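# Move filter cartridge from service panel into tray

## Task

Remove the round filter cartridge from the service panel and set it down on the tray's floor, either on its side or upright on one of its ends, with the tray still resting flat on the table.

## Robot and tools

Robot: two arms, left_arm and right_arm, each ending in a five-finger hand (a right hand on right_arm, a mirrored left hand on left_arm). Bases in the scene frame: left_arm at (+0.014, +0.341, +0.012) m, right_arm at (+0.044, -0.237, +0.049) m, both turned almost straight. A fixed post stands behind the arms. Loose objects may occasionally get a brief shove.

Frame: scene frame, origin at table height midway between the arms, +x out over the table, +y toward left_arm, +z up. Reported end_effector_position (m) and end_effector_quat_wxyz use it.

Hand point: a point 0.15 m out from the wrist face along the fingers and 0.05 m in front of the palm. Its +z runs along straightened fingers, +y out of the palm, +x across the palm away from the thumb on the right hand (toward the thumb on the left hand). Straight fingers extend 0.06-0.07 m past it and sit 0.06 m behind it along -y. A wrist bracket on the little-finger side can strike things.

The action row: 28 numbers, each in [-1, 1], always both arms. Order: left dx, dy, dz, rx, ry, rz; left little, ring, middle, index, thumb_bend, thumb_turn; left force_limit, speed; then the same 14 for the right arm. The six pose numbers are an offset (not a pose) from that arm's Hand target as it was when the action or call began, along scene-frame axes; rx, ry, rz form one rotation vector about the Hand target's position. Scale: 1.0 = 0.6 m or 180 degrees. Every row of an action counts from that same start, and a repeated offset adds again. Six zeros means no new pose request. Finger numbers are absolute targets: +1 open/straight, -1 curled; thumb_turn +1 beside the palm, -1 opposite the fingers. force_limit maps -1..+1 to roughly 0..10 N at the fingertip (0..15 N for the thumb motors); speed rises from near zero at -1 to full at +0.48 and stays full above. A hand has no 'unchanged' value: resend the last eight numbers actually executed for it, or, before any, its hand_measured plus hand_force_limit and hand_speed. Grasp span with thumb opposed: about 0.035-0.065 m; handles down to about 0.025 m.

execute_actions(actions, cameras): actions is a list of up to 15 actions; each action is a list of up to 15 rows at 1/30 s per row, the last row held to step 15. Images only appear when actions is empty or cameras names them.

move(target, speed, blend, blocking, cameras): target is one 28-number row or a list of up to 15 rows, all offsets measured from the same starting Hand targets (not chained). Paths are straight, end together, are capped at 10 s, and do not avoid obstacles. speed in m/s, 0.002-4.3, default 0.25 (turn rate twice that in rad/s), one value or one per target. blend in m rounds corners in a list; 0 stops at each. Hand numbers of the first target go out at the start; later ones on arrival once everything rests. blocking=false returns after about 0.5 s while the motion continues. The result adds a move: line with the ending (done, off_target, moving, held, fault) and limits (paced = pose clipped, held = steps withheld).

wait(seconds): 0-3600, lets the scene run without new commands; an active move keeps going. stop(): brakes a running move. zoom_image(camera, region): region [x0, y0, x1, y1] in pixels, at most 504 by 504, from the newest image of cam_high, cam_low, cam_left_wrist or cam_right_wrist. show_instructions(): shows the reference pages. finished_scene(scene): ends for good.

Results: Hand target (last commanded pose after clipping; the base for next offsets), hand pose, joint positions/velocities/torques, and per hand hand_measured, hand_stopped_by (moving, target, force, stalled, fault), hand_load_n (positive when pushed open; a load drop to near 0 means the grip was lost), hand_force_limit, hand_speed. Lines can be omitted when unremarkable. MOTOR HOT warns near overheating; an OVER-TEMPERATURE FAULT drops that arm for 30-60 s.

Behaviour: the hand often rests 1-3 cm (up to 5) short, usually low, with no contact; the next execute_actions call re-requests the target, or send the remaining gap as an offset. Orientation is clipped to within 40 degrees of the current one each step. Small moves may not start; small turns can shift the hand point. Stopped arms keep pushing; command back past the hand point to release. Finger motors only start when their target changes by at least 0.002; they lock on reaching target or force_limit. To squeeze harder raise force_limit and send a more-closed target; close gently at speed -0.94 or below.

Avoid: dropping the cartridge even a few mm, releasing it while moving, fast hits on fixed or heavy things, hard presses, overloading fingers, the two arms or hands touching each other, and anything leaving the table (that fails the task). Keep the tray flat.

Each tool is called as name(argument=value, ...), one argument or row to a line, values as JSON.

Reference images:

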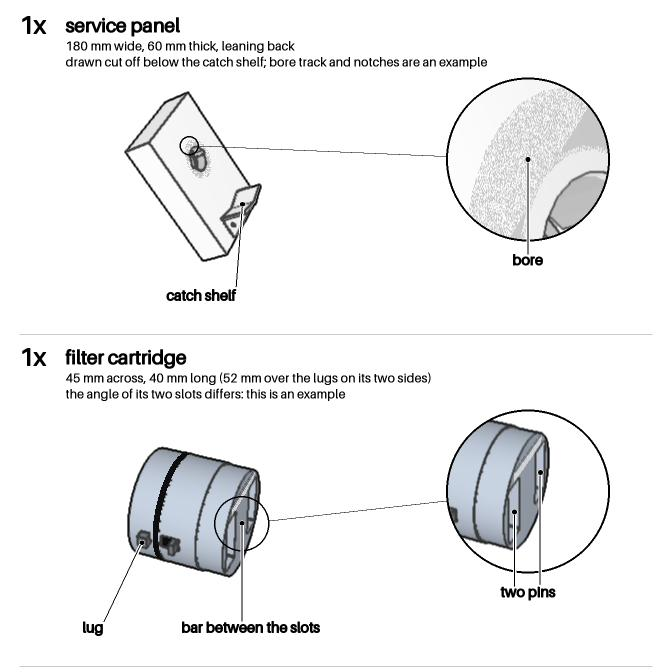

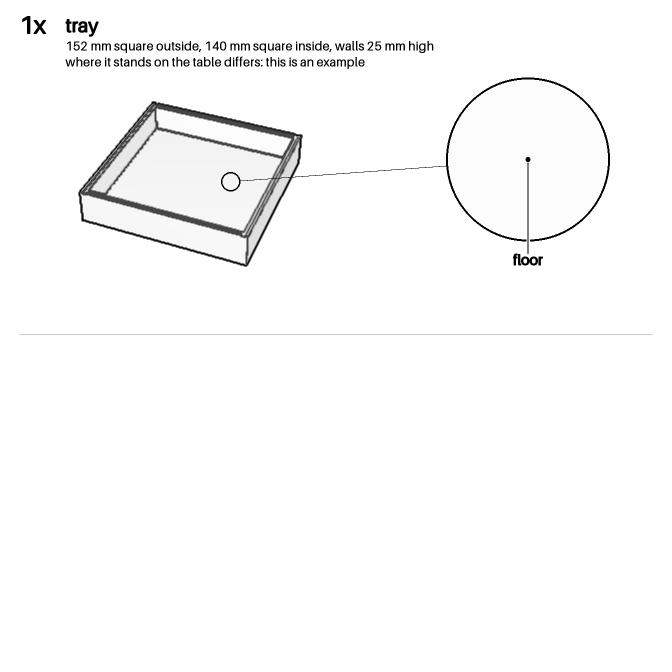

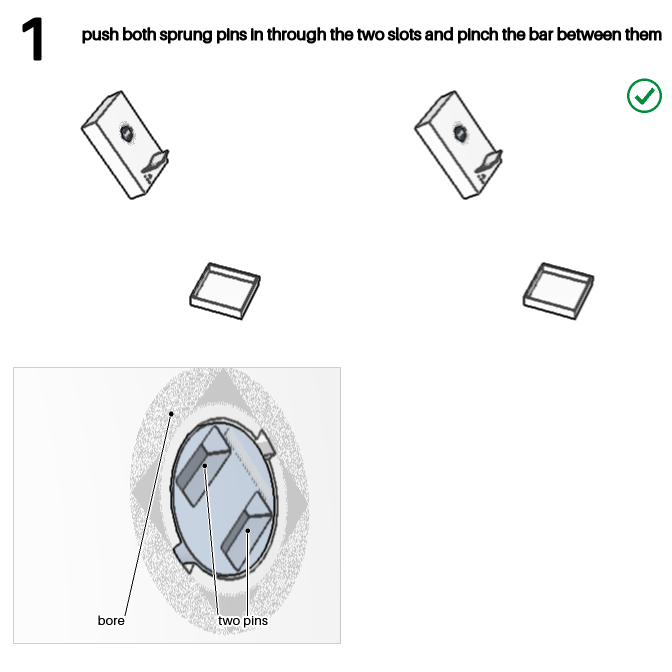

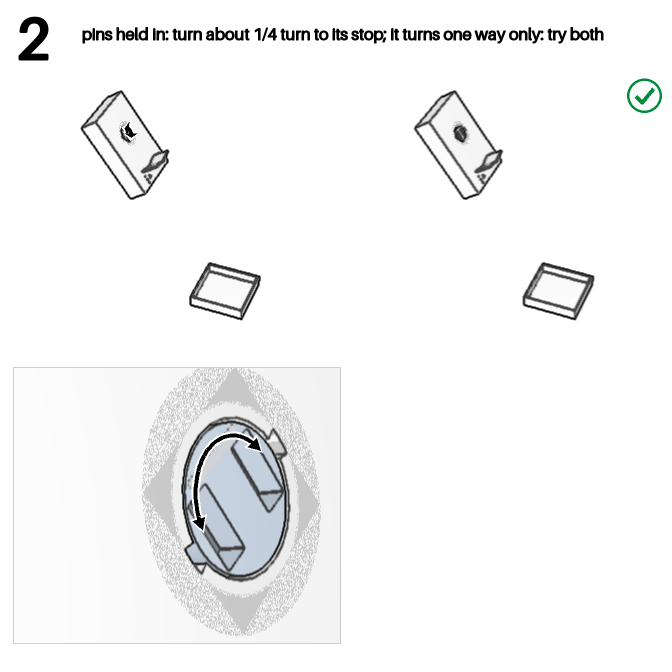

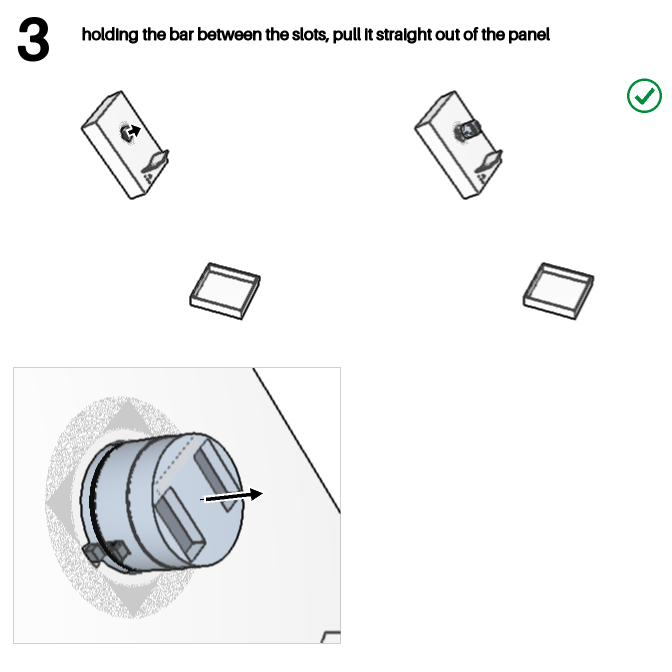

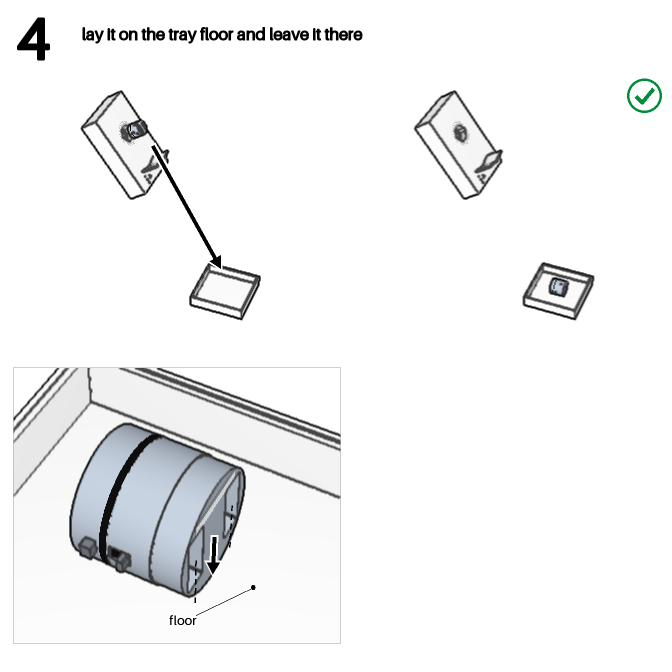

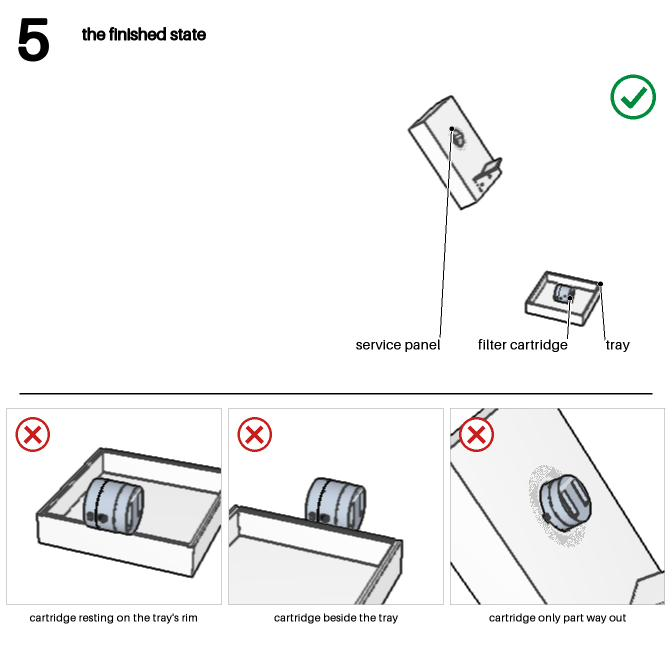

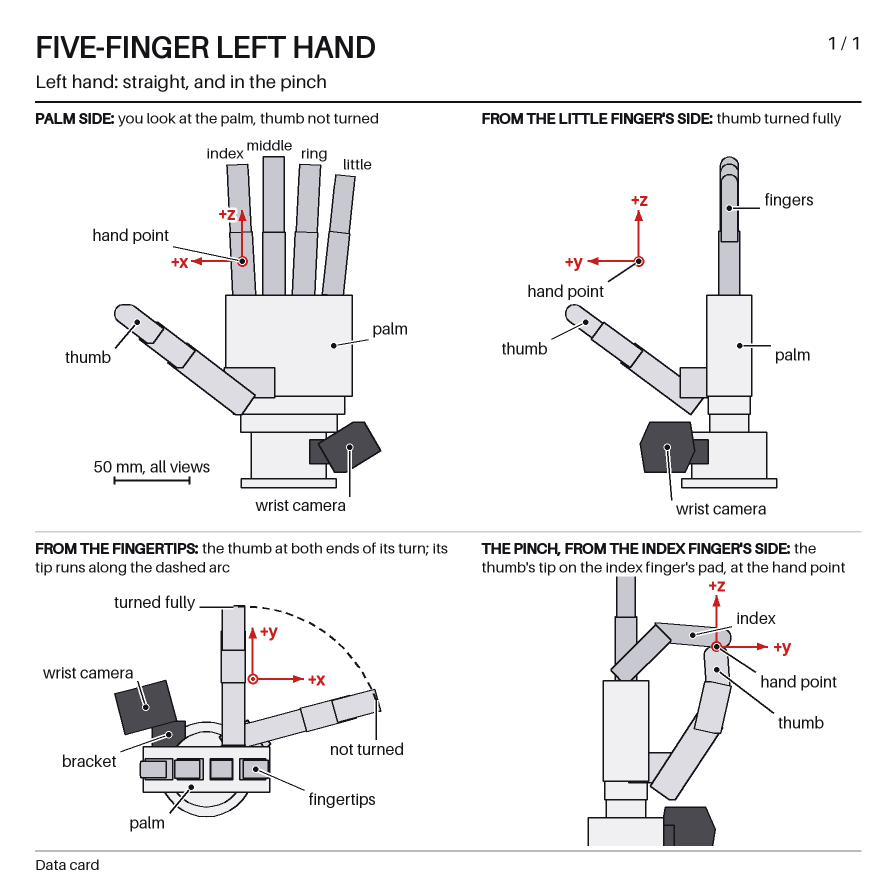

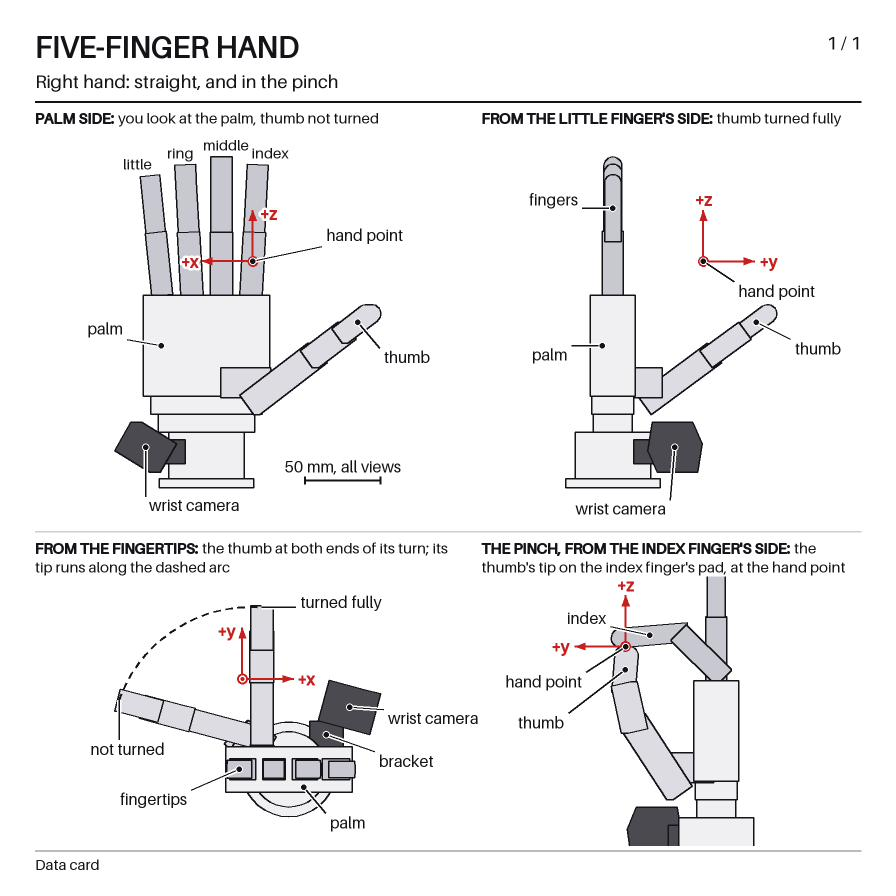

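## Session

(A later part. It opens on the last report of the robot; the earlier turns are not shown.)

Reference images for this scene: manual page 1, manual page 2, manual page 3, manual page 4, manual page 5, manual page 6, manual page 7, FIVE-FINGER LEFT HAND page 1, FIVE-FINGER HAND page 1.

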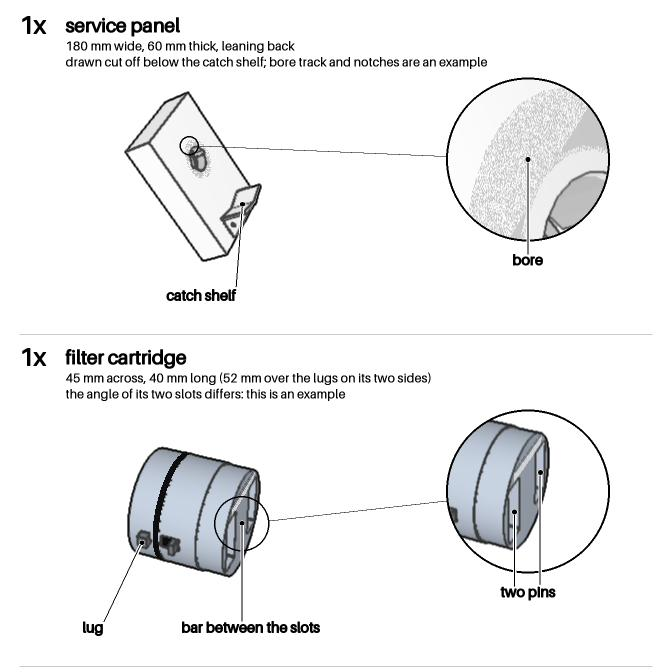

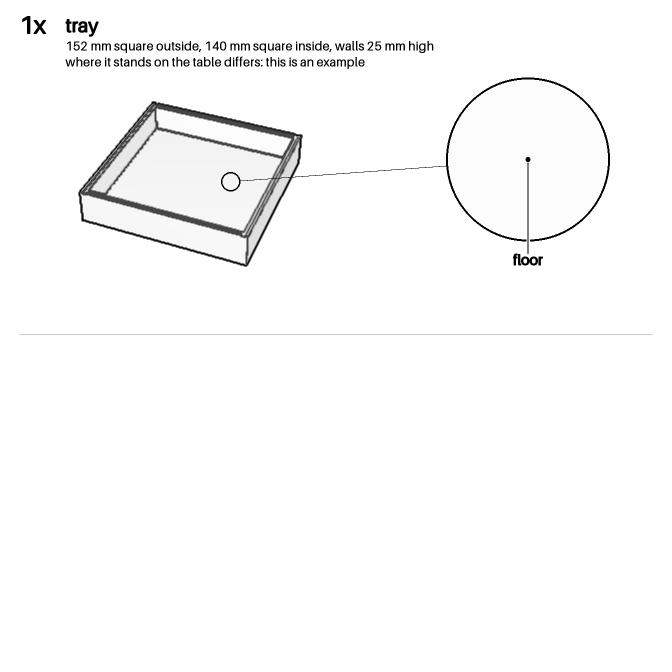

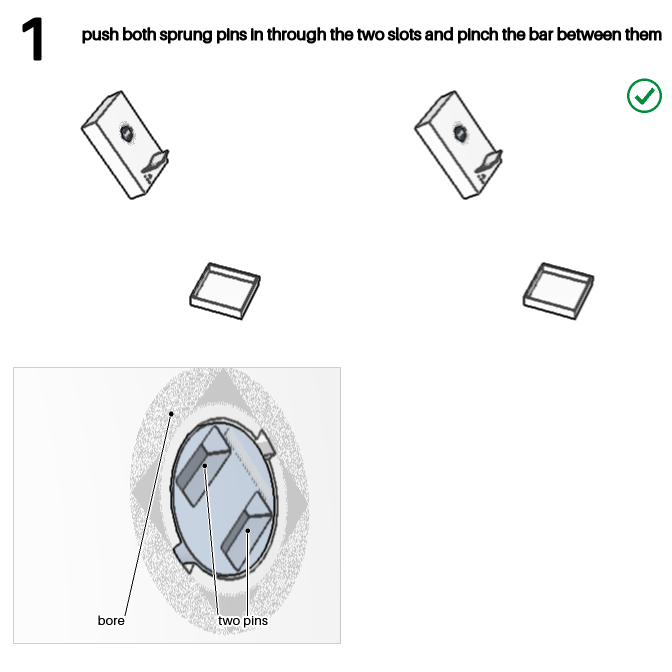

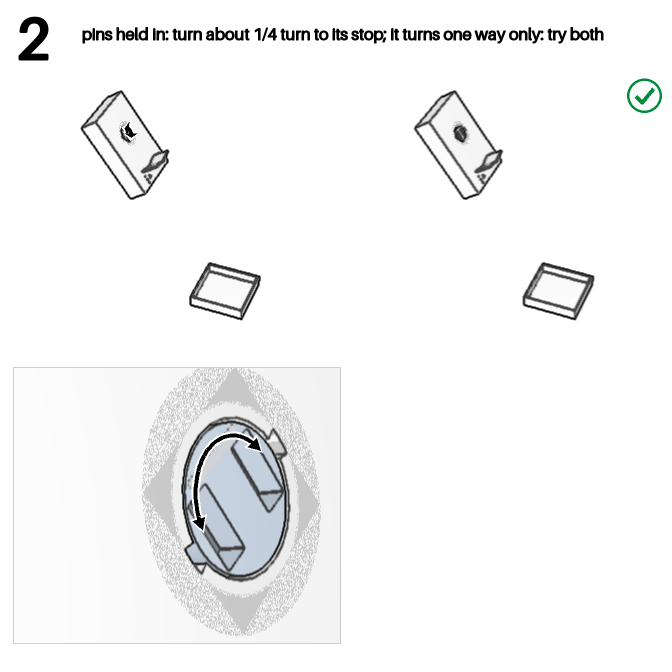

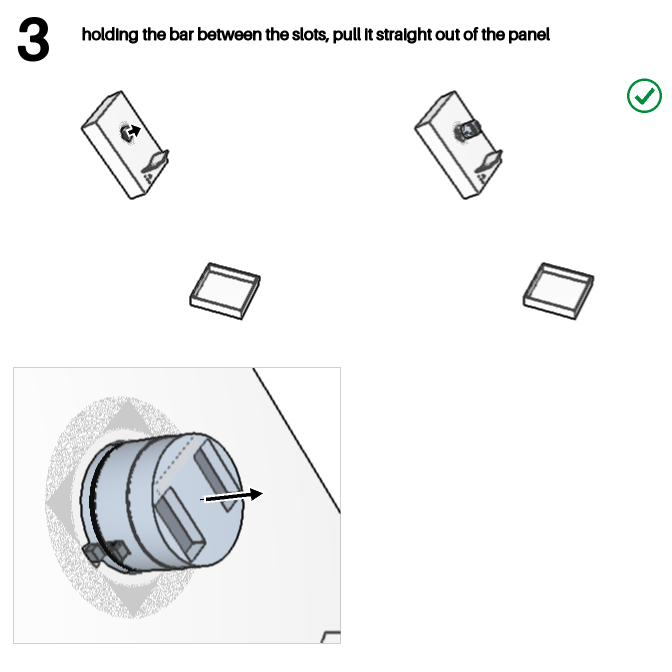

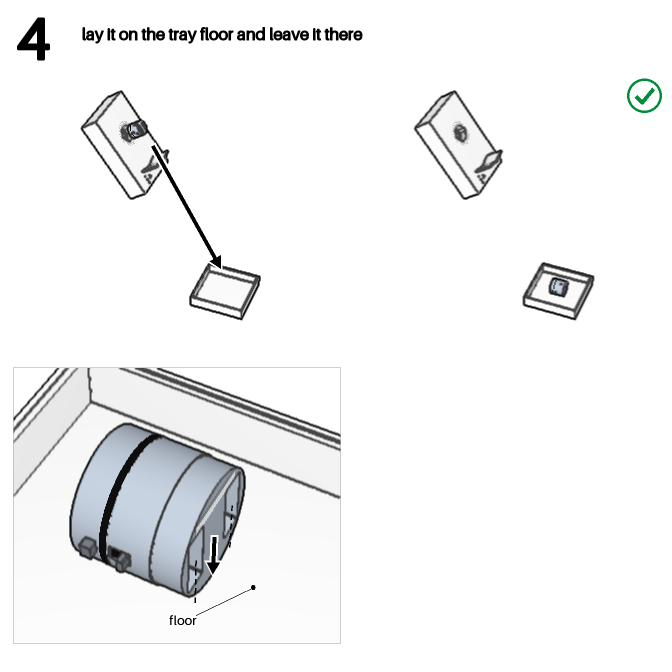

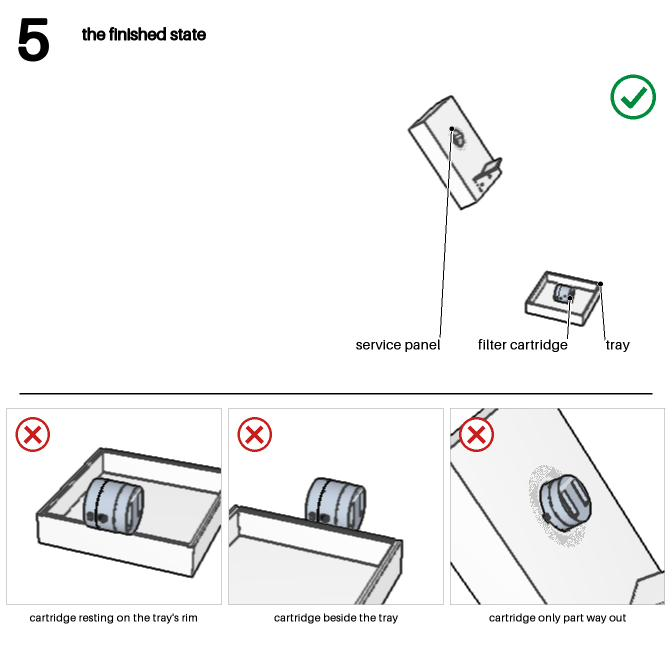

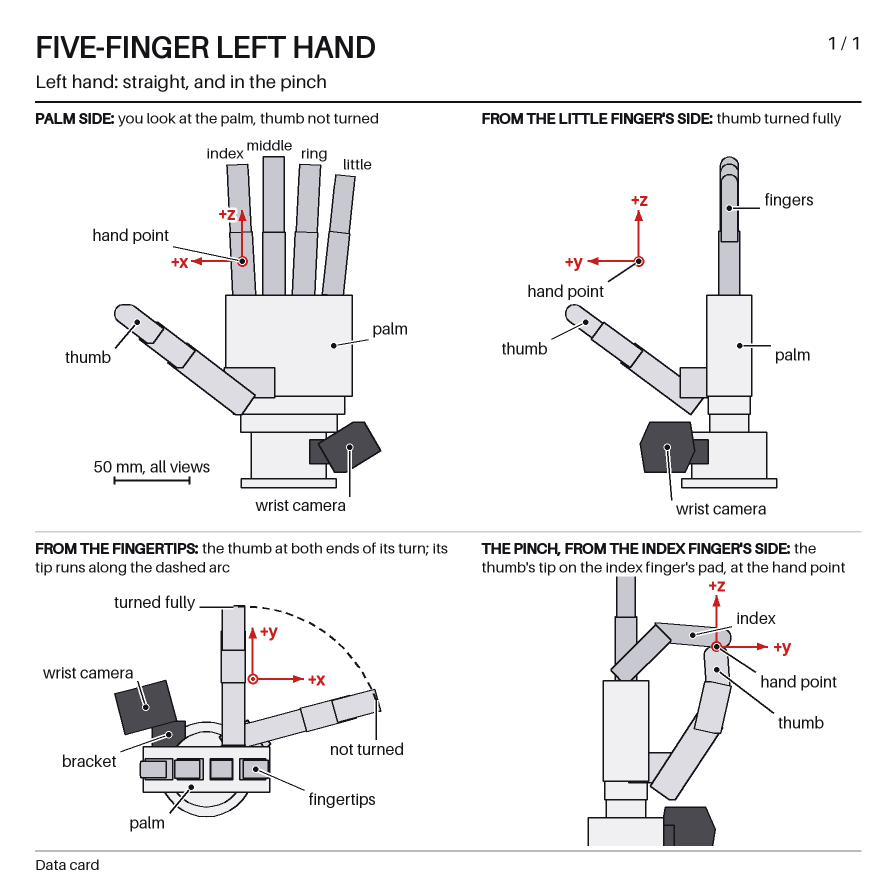

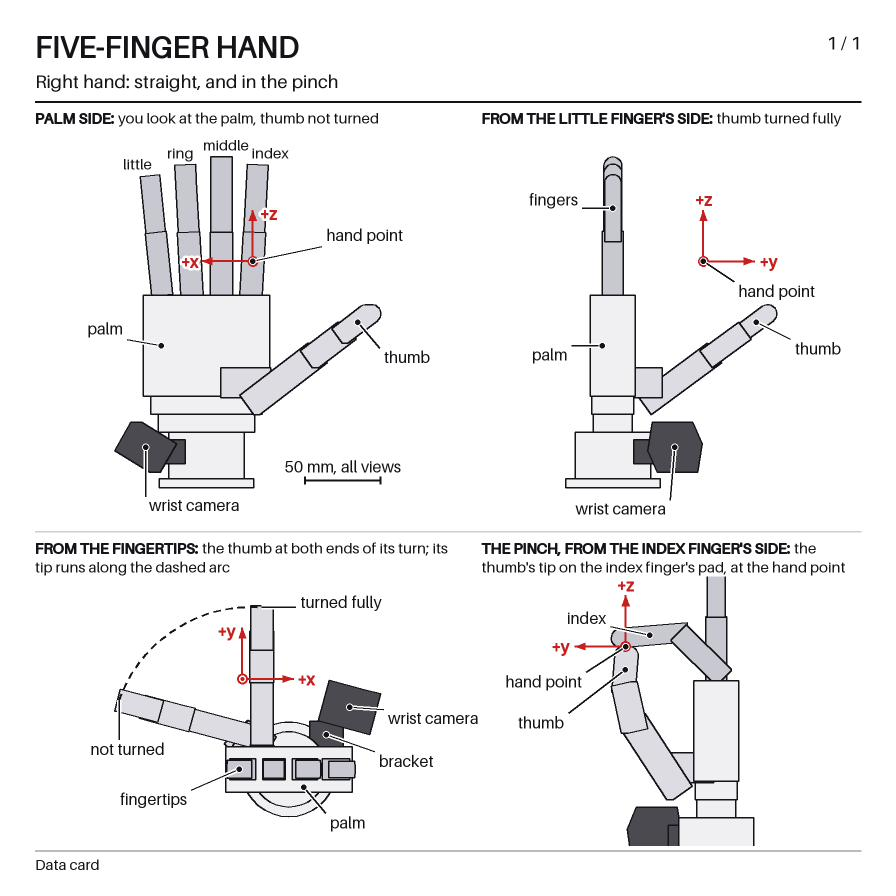

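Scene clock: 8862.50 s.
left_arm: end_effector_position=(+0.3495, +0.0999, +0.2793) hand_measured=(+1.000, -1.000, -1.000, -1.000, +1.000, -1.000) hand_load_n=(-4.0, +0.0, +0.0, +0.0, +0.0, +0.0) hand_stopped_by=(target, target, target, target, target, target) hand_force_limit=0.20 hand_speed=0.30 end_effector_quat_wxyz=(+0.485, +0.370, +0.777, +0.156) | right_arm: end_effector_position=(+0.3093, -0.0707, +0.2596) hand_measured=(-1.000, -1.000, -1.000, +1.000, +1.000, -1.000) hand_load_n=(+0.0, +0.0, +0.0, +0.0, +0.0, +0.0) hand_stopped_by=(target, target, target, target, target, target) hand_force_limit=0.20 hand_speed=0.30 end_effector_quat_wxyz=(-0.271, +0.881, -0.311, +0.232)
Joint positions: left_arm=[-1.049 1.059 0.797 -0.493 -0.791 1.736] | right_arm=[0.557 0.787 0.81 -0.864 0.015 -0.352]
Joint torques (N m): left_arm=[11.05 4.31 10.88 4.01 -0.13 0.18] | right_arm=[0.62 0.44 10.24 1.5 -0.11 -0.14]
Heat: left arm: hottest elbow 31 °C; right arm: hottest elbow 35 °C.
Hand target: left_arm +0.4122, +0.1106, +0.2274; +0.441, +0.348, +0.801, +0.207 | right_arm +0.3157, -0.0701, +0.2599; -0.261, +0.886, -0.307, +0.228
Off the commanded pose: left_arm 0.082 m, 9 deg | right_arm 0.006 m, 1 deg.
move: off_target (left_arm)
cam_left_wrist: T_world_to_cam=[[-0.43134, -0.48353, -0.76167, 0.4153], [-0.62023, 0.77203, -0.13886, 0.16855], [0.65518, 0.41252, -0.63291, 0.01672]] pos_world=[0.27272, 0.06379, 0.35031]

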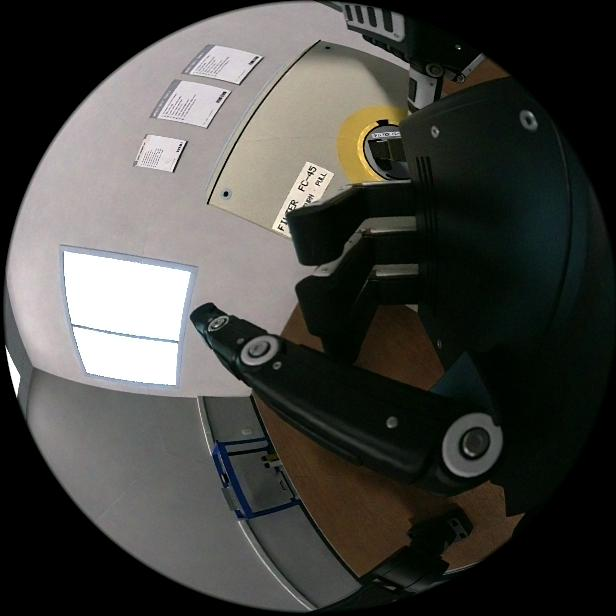

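move(
  target=[
    [0.0147,0.021,-0.023,-0.0283,-0.045,-0.0403,1,-1,-1,-1,1,-1,0.2,0.3,0,0,0,0,0,0,-1,-1,-1,1,1,-1,0.2,0.3],
    [-0.0063,-0.0056,0.0216,0.0236,0.0375,0.0336,1,-1,-1,-1,1,-1,0.2,0.3,0,0,0,0,0,0,-1,-1,-1,1,1,-1,0.2,0.3],
    [0.0147,0.021,-0.023,-0.0283,-0.045,-0.0403,1,-1,-1,-1,1,-1,0.2,0.3,0,0,0,0,0,0,-1,-1,-1,1,1,-1,0.2,0.3],
    [-0.0063,-0.0056,0.0216,0.0236,0.0375,0.0336,1,-1,-1,-1,1,-1,0.2,0.3,0,0,0,0,0,0,-1,-1,-1,1,1,-1,0.2,0.3],
    [0.0009,0.0082,0.0012,0,0,0,1,-1,-1,-1,1,-1,0.2,0.3,0,0,0,0,0,0,-1,-1,-1,1,1,-1,0.2,0.3],
  ],
  speed=0.25,
  cameras=["cam_left_wrist"],
)

zoom_image(
  camera="cam_left_wrist",
  region=[345, 100, 415, 170],
)

Scene clock: 8873.03 s.
left_arm: end_effector_position=(+0.3514, +0.1020, +0.2871) hand_measured=(+1.000, -1.000, -1.000, -1.000, +1.000, -1.000) hand_load_n=(+0.0, +0.0, +0.0, +0.0, +0.0, +0.0) hand_stopped_by=(target, target, target, target, target, target) hand_force_limit=0.20 hand_speed=0.30 end_effector_quat_wxyz=(+0.484, +0.370, +0.777, +0.158) | right_arm: end_effector_position=(+0.3094, -0.0707, +0.2598) hand_measured=(-1.000, -1.000, -1.000, +1.000, +1.000, -1.000) hand_load_n=(+0.0, +0.0, +0.0, +0.0, +0.0, +0.0) hand_stopped_by=(target, target, target, target, target, target) hand_force_limit=0.20 hand_speed=0.30 end_effector_quat_wxyz=(-0.271, +0.881, -0.311, +0.232)
Joint positions: left_arm=[-1.042 1.052 0.812 -0.511 -0.79 1.745] | right_arm=[0.557 0.787 0.811 -0.864 0.014 -0.352]
Joint torques (N m): left_arm=[1.85 -6.3 9.73 2.26 -0.63 0.27] | right_arm=[0.67 0.5 10.18 1.5 -0.08 -0.15]
Heat: left arm: hottest elbow 31 °C; right arm: hottest elbow 35 °C.
Hand target: left_arm +0.3546, +0.1026, +0.2834; +0.484, +0.374, +0.774, +0.163 (not the last commanded pose) | right_arm +0.3157, -0.0701, +0.2599; -0.261, +0.886, -0.307, +0.228
Off the commanded pose: left_arm 0.086 m, 8 deg | right_arm 0.006 m, 1 deg.
move: held (left_arm; a check stopped the path); path is at target 2 of 5; limits=held
pose unreachable (left arm): on one or more control steps of this call, first in action 0 (counted from 0), this arm could not follow its commanded pose, so it was not sent that pose on those steps. It may still have moved: this result reports where it is.
cause: moving toward the commanded pose would bring a part of the arm too close to another arm (a part of this arm just beyond joint 4 (wrist pitch) and a part of the right arm just beyond its joint 6 (wrist roll), where that arm would come to rest).
cam_left_wrist: T_world_to_cam=[[-0.42892, -0.48056, -0.76492, 0.42304], [-0.62133, 0.7716, -0.13635, 0.1689], [0.65573, 0.41678, -0.62953, 0.01795]] pos_world=[0.27462, 0.06549, 0.35792]

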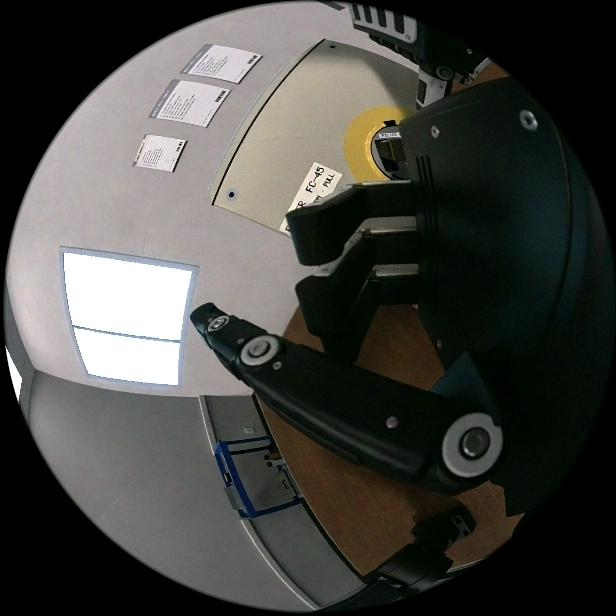

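Scaled by 7.200 from the camera's image (finer frame: 880x880).

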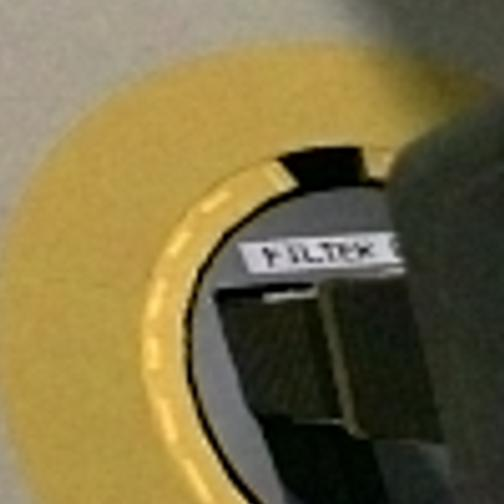

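move(
  target=[
    [0.1141,0.0374,-0.1333,-0.0197,-0.0553,-0.0273,1,-1,-1,-1,1,-1,0.2,0.3,0,0,0,0,0,0,-1,-1,-1,1,1,-1,0.2,0.3],
    [0.0934,0.0182,-0.097,0.0228,0.0122,0.0332,1,-1,-1,-1,1,-1,0.2,0.3,0,0,0,0,0,0,-1,-1,-1,1,1,-1,0.2,0.3],
    [0.1141,0.0374,-0.1333,-0.0197,-0.0553,-0.0273,1,-1,-1,-1,1,-1,0.2,0.3,0,0,0,0,0,0,-1,-1,-1,1,1,-1,0.2,0.3],
    [0.0934,0.0182,-0.097,0.0228,0.0122,0.0332,1,-1,-1,-1,1,-1,0.2,0.3,0,0,0,0,0,0,-1,-1,-1,1,1,-1,0.2,0.3],
    [0.1003,0.0246,-0.1091,0.0086,-0.0103,0.013,1,-1,-1,-1,1,-1,0.2,0.3,0,0,0,0,0,0,-1,-1,-1,1,1,-1,0.2,0.3],
  ],
  speed=0.25,
  cameras=["cam_left_wrist"],
)

zoom_image(
  camera="cam_left_wrist",
  region=[345, 100, 415, 170],
)

Scene clock: 8888.00 s.
left_arm: end_effector_position=(+0.3573, +0.1012, +0.2715) hand_measured=(+1.000, -1.000, -1.000, -1.000, +1.000, -1.000) hand_load_n=(+0.0, +0.0, +0.0, +0.0, +0.0, +0.0) hand_stopped_by=(target, target, target, target, target, target) hand_force_limit=0.20 hand_speed=0.30 end_effector_quat_wxyz=(+0.538, +0.365, +0.748, +0.138) | right_arm: end_effector_position=(+0.3094, -0.0708, +0.2599) hand_measured=(-1.000, -1.000, -1.000, +1.000, +1.000, -1.000) hand_load_n=(+0.0, +0.0, +0.0, +0.0, +0.0, +0.0) hand_stopped_by=(target, target, target, target, target, target) hand_force_limit=0.20 hand_speed=0.30 end_effector_quat_wxyz=(-0.271, +0.881, -0.311, +0.232)
Joint positions: left_arm=[-1.028 1.026 0.678 -0.218 -0.772 1.858] | right_arm=[0.556 0.787 0.811 -0.865 0.014 -0.352]
Joint torques (N m): left_arm=[10.99 3.9 9.98 3.26 0.91 0.31] | right_arm=[0.67 0.62 10.15 1.54 -0.09 -0.15]
Heat: left arm: hottest elbow 31 °C; right arm: hottest elbow 35 °C.
Hand target: left_arm +0.4148, +0.1174, +0.2180; +0.488, +0.362, +0.771, +0.189 | right_arm +0.3157, -0.0701, +0.2599; -0.261, +0.886, -0.307, +0.228
Off the commanded pose: left_arm 0.080 m, 9 deg | right_arm 0.006 m, 1 deg.
move: off_target (left_arm)
cam_left_wrist: T_world_to_cam=[[-0.37874, -0.51245, -0.77068, 0.40001], [-0.56396, 0.78805, -0.24684, 0.1788], [0.73383, 0.34115, -0.58746, -0.02711]] pos_world=[0.27223, 0.07333, 0.33649]

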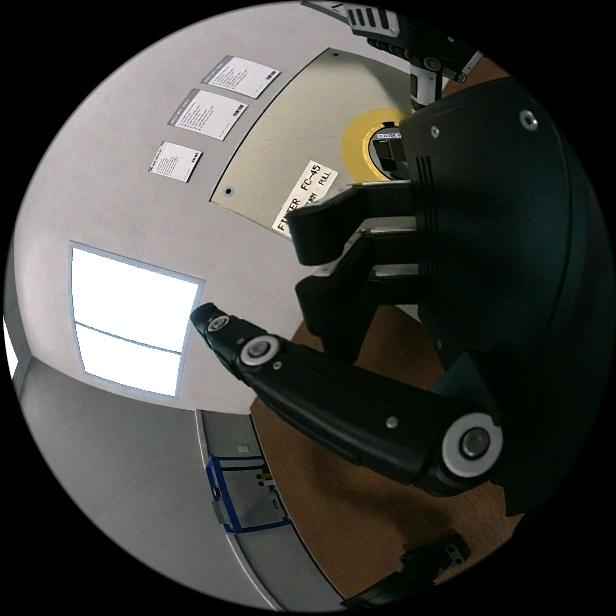

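Scaled by 7.200 from the camera's image (finer frame: 880x880).

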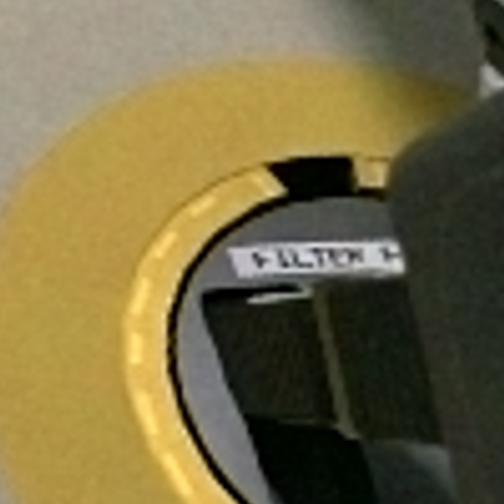

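zoom_image(
  camera="cam_left_wrist",
  region=[368, 150, 404, 186],
)

Scaled by 14.000 from the camera's image (finer frame: 880x880).

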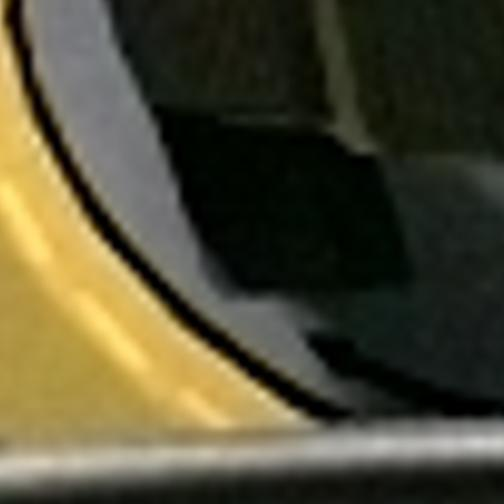

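move(
  target=[
    [-0.0645,-0.004,0.0497,-0.0148,-0.0079,-0.0216,1,-1,-1,-1,1,-1,0.2,0.3,0,0,0,0,0,0,-1,-1,-1,1,1,-1,0.2,0.3],
  ],
  speed=0.08,
)

move(
  target=[
    [-0.0263,-0.0077,-0.0375,-0.0682,0,0.0478,1,-1,-1,-1,1,-1,0.2,0.3,0.0178,-0.013,0.0253,-0.0682,0,0.0478,-1,-1,-1,1,1,-1,0.2,0.3],
  ],
  speed=0.06,
  cameras=["cam_left_wrist"],
)

zoom_image(
  camera="cam_left_wrist",
  region=[345, 100, 415, 170],
)

Scene clock: 8909.10 s.
left_arm: end_effector_position=(+0.3574, +0.1019, +0.2726) hand_measured=(+1.000, -1.000, -1.000, -1.000, +1.000, -1.000) hand_load_n=(+0.0, +0.0, +0.0, +0.0, +0.0, +0.0) hand_stopped_by=(target, target, target, target, target, target) hand_force_limit=0.20 hand_speed=0.30 end_effector_quat_wxyz=(+0.538, +0.371, +0.746, +0.132) | right_arm: end_effector_position=(+0.3094, -0.0708, +0.2599) hand_measured=(-1.000, -1.000, -1.000, +1.000, +1.000, -1.000) hand_load_n=(+0.0, +0.0, +0.0, +0.0, +0.0, +0.0) hand_stopped_by=(target, target, target, target, target, target) hand_force_limit=0.20 hand_speed=0.30 end_effector_quat_wxyz=(-0.271, +0.881, -0.311, +0.232)
Joint positions: left_arm=[-1.022 1.012 0.673 -0.218 -0.751 1.871] | right_arm=[0.556 0.787 0.811 -0.865 0.014 -0.352]
Joint torques (N m): left_arm=[5.6 -2.26 9.33 1.91 0.08 0.22] | right_arm=[0.79 0.5 10.13 1.54 -0.08 -0.15]
Heat: left arm: hottest elbow 30 °C; right arm: hottest elbow 35 °C.
Hand target: left_arm +0.3761, +0.1151, +0.2477; +0.512, +0.374, +0.757, +0.159 | right_arm +0.3157, -0.0701, +0.2599; -0.261, +0.886, -0.307, +0.228
Off the commanded pose: left_arm 0.034 m, 4 deg | right_arm 0.006 m, 1 deg.
move: off_target (left_arm)

Scene clock: 8911.83 s.
left_arm: end_effector_position=(+0.3477, +0.1021, +0.2605) hand_measured=(+1.000, -1.000, -1.000, -1.000, +1.000, -1.000) hand_load_n=(+0.0, +0.0, +0.0, +0.0, +0.0, +0.0) hand_stopped_by=(target, target, target, target, target, target) hand_force_limit=0.20 hand_speed=0.30 end_effector_quat_wxyz=(+0.556, +0.289, +0.772, +0.107) | right_arm: end_effector_position=(+0.3190, -0.0785, +0.2740) hand_measured=(-1.000, -1.000, -1.000, +1.000, +1.000, -1.000) hand_load_n=(+0.0, +0.0, +0.0, +0.0, +0.0, +0.0) hand_stopped_by=(target, target, target, target, target, target) hand_force_limit=0.20 hand_speed=0.30 end_effector_quat_wxyz=(-0.197, +0.922, -0.233, +0.238)
Joint positions: left_arm=[-1.06 1.045 0.673 -0.193 -0.838 1.677] | right_arm=[0.597 0.884 0.924 -0.987 0.083 -0.517]
Joint torques (N m): left_arm=[4.37 -1.55 9.1 2.03 -0.64 -0.69] | right_arm=[1.61 -0.85 10.21 1.33 0.47 -0.37]
Heat: left arm: hottest elbow 29 °C; right arm: hottest elbow 35 °C.
Hand target: left_arm +0.3603, +0.1103, +0.2254; +0.536, +0.259, +0.795, +0.115 | right_arm +0.3264, -0.0778, +0.2751; -0.182, +0.930, -0.214, +0.239
Off the commanded pose: left_arm 0.038 m, 5 deg | right_arm 0.008 m, 3 deg.
move: off_target (left_arm, right_arm)
cam_left_wrist: T_world_to_cam=[[-0.3245, -0.65348, -0.68386, 0.36134], [-0.63223, 0.6876, -0.35705, 0.2327], [0.70355, 0.31649, -0.63628, -0.001]] pos_world=[0.26508, 0.07644, 0.32955]

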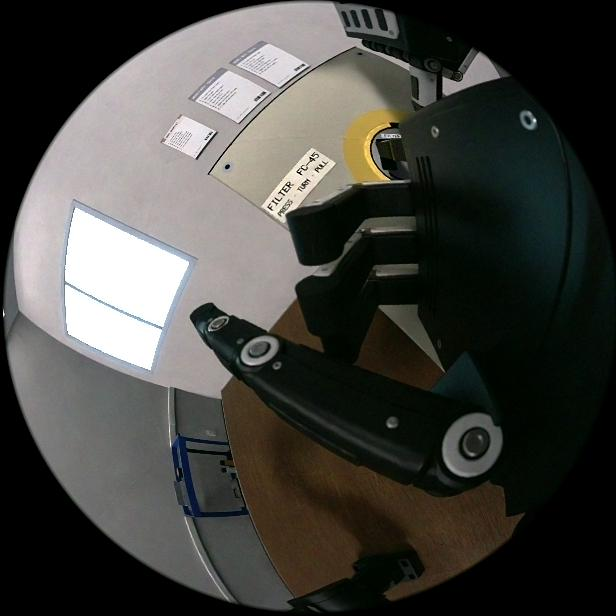

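Scaled by 7.200 from the camera's image (finer frame: 880x880).

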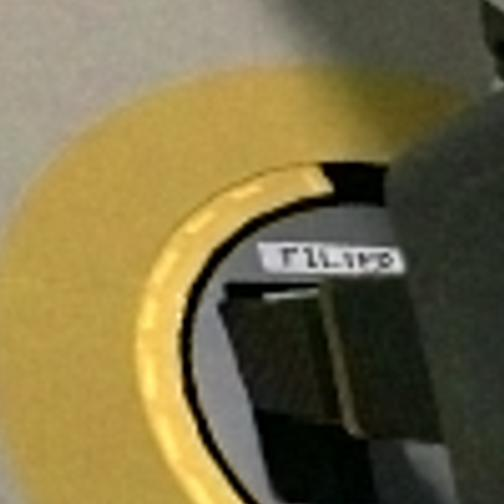

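zoom_image(
  camera="cam_left_wrist",
  region=[365, 118, 405, 158],
)

Scaled by 12.600 from the camera's image (finer frame: 880x880).

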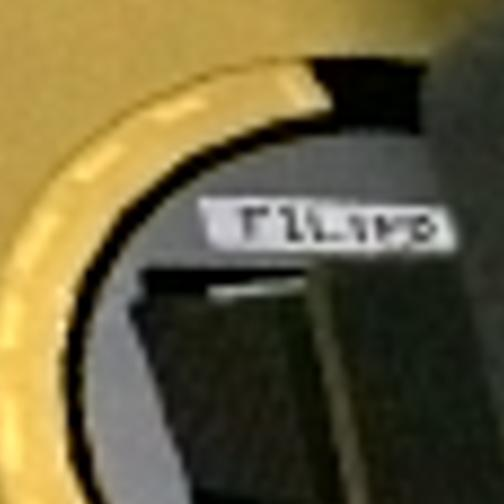

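move(
  target=[
    [-0.021,-0.0105,-0.0367,-0.0682,0,0.0478,1,-1,-1,-1,1,-1,0.2,0.3,0.0225,-0.0102,0.0282,-0.0682,0,0.0478,-1,-1,-1,1,1,-1,0.2,0.3],
  ],
  speed=0.06,
  cameras=["cam_left_wrist"],
)

zoom_image(
  camera="cam_left_wrist",
  region=[345, 100, 415, 170],
)

Scene clock: 8942.93 s.
left_arm: end_effector_position=(+0.3361, +0.0945, +0.2395) hand_measured=(+1.000, -1.000, -1.000, -1.000, +1.000, -1.000) hand_load_n=(+0.0, +0.0, +0.0, +0.0, +0.0, +0.0) hand_stopped_by=(target, target, target, target, target, target) hand_force_limit=0.20 hand_speed=0.30 end_effector_quat_wxyz=(+0.575, +0.182, +0.796, +0.060) | right_arm: end_effector_position=(+0.3296, -0.0819, +0.2903) hand_measured=(-1.000, -1.000, -1.000, +1.000, +1.000, -1.000) hand_load_n=(+0.0, +0.0, +0.0, +0.0, +0.0, +0.0) hand_stopped_by=(target, target, target, target, target, target) hand_force_limit=0.20 hand_speed=0.30 end_effector_quat_wxyz=(-0.116, +0.955, -0.121, +0.244)
Joint positions: left_arm=[-1.101 1.101 0.678 -0.163 -0.927 1.411] | right_arm=[0.662 0.976 1.027 -1.1 0.17 -0.715]
Joint torques (N m): left_arm=[4.42 -1.96 9.48 0.8 -0.6 -0.97] | right_arm=[0.56 -1.96 10.06 1.26 0.97 -0.15]
Heat: left arm: hottest elbow 29 °C; right arm: hottest elbow 34 °C.
Hand target: left_arm +0.3476, +0.1041, +0.2032; +0.550, +0.141, +0.820, +0.070 | right_arm +0.3399, -0.0839, +0.2919; -0.099, +0.957, -0.117, +0.247
Off the commanded pose: left_arm 0.039 m, 6 deg | right_arm 0.011 m, 2 deg.
move: off_target (left_arm, right_arm)
cam_left_wrist: T_world_to_cam=[[-0.23439, -0.81462, -0.53053, 0.28646], [-0.70788, 0.51706, -0.48119, 0.29432], [0.6663, 0.26277, -0.69785, 0.02853]] pos_world=[0.25648, 0.07368, 0.31351]

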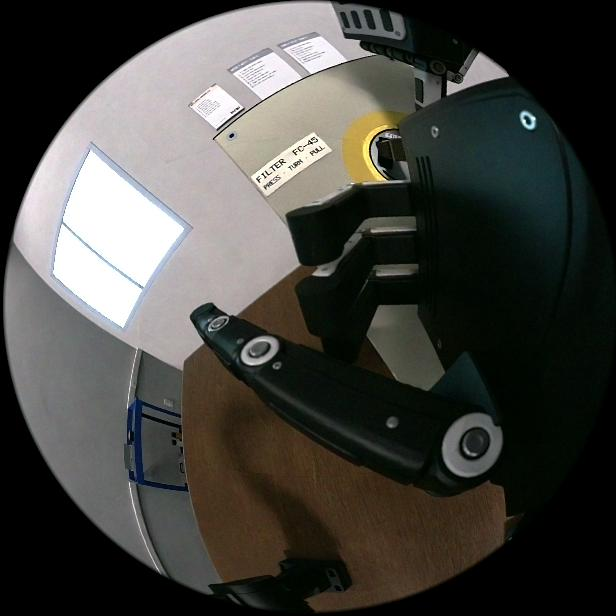

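Scaled by 7.200 from the camera's image (finer frame: 880x880).

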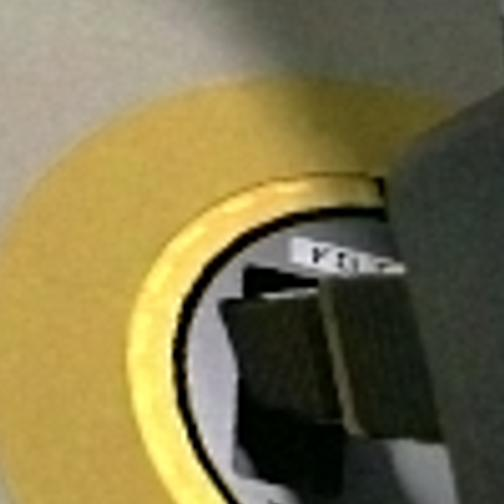

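move(
  target=[
    [0.0473,0.0182,0.0742,0.1364,0,-0.0956,1,-1,-1,-1,1,-1,0.2,0.3,-0.0403,0.0232,-0.0535,0.1364,0,-0.0956,-1,-1,-1,1,1,-1,0.2,0.3],
    [0.0686,0.0155,0.1045,0.191,0,-0.1339,1,-1,-1,-1,1,-1,0.2,0.3,-0.0528,0.039,-0.0712,0.191,0,-0.1339,-1,-1,-1,1,1,-1,0.2,0.3],
  ],
  speed=0.08,
  cameras=["cam_left_wrist"],
)

zoom_image(
  camera="cam_left_wrist",
  region=[345, 100, 415, 170],
)

Scene clock: 8963.83 s.
left_arm: end_effector_position=(+0.3640, +0.1021, +0.2785) hand_measured=(+1.000, -1.000, -1.000, -1.000, +1.000, -1.000) hand_load_n=(-8.0, +0.0, +0.0, +0.0, +0.0, +0.5) hand_stopped_by=(target, target, target, target, target, target) hand_force_limit=0.20 hand_speed=0.30 end_effector_quat_wxyz=(+0.520, +0.424, +0.729, +0.136) | right_arm: end_effector_position=(+0.3033, -0.0624, +0.2559) hand_measured=(-1.000, -1.000, -1.000, +1.000, +1.000, -1.000) hand_load_n=(+0.0, +0.0, +0.0, -2.0, +0.0, +0.0) hand_stopped_by=(target, target, target, target, target, target) hand_force_limit=0.20 hand_speed=0.30 end_effector_quat_wxyz=(-0.319, +0.846, -0.368, +0.217)
Joint positions: left_arm=[-0.985 0.983 0.68 -0.263 -0.662 1.982] | right_arm=[0.534 0.732 0.751 -0.797 -0.029 -0.216]
Joint torques (N m): left_arm=[6.07 -1.26 12.45 0.36 -0.52 0.85] | right_arm=[0.56 -0.62 7.61 3.29 -0.11 0.22]
Heat: left arm: hottest elbow 29 °C; right arm: hottest elbow 34 °C.
Hand target: left_arm +0.3888, +0.1133, +0.2659; +0.487, +0.461, +0.716, +0.192 | right_arm +0.3082, -0.0605, +0.2492; -0.322, +0.841, -0.378, +0.216
Off the commanded pose: left_arm 0.030 m, 9 deg | right_arm 0.008 m, 1 deg.
joint sent to its limit (left arm) — joint 6 (wrist roll), upper limit. The joint targets still meet the commanded pose.
move: off_target (left_arm)
cam_left_wrist: T_world_to_cam=[[-0.44317, -0.40885, -0.79777, 0.42884], [-0.48758, 0.85672, -0.1682, 0.12692], [0.75224, 0.31444, -0.57902, -0.03449]] pos_world=[0.27788, 0.07745, 0.3435]

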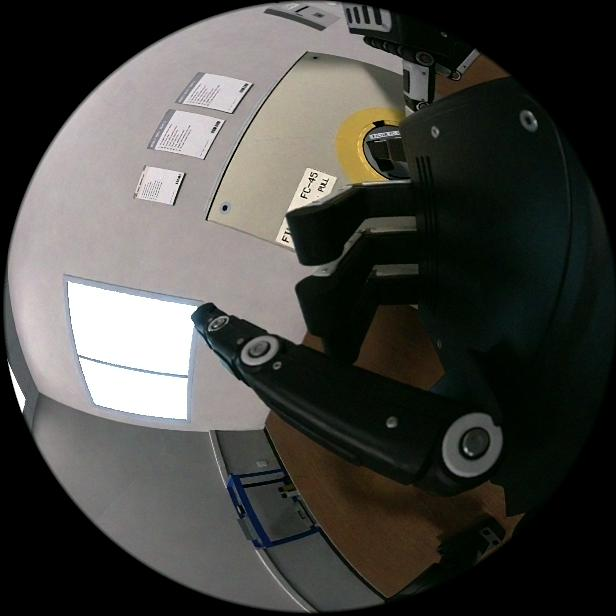

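Scaled by 7.200 from the camera's image (finer frame: 880x880).

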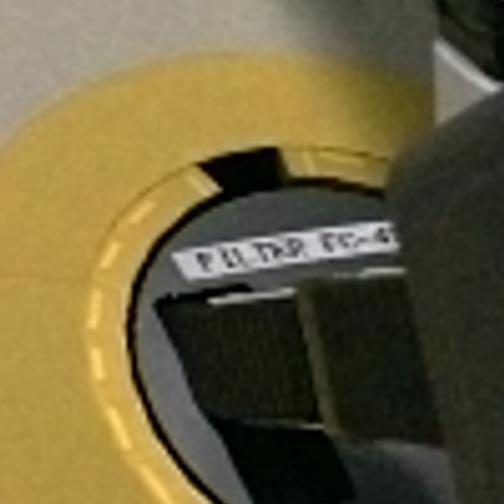

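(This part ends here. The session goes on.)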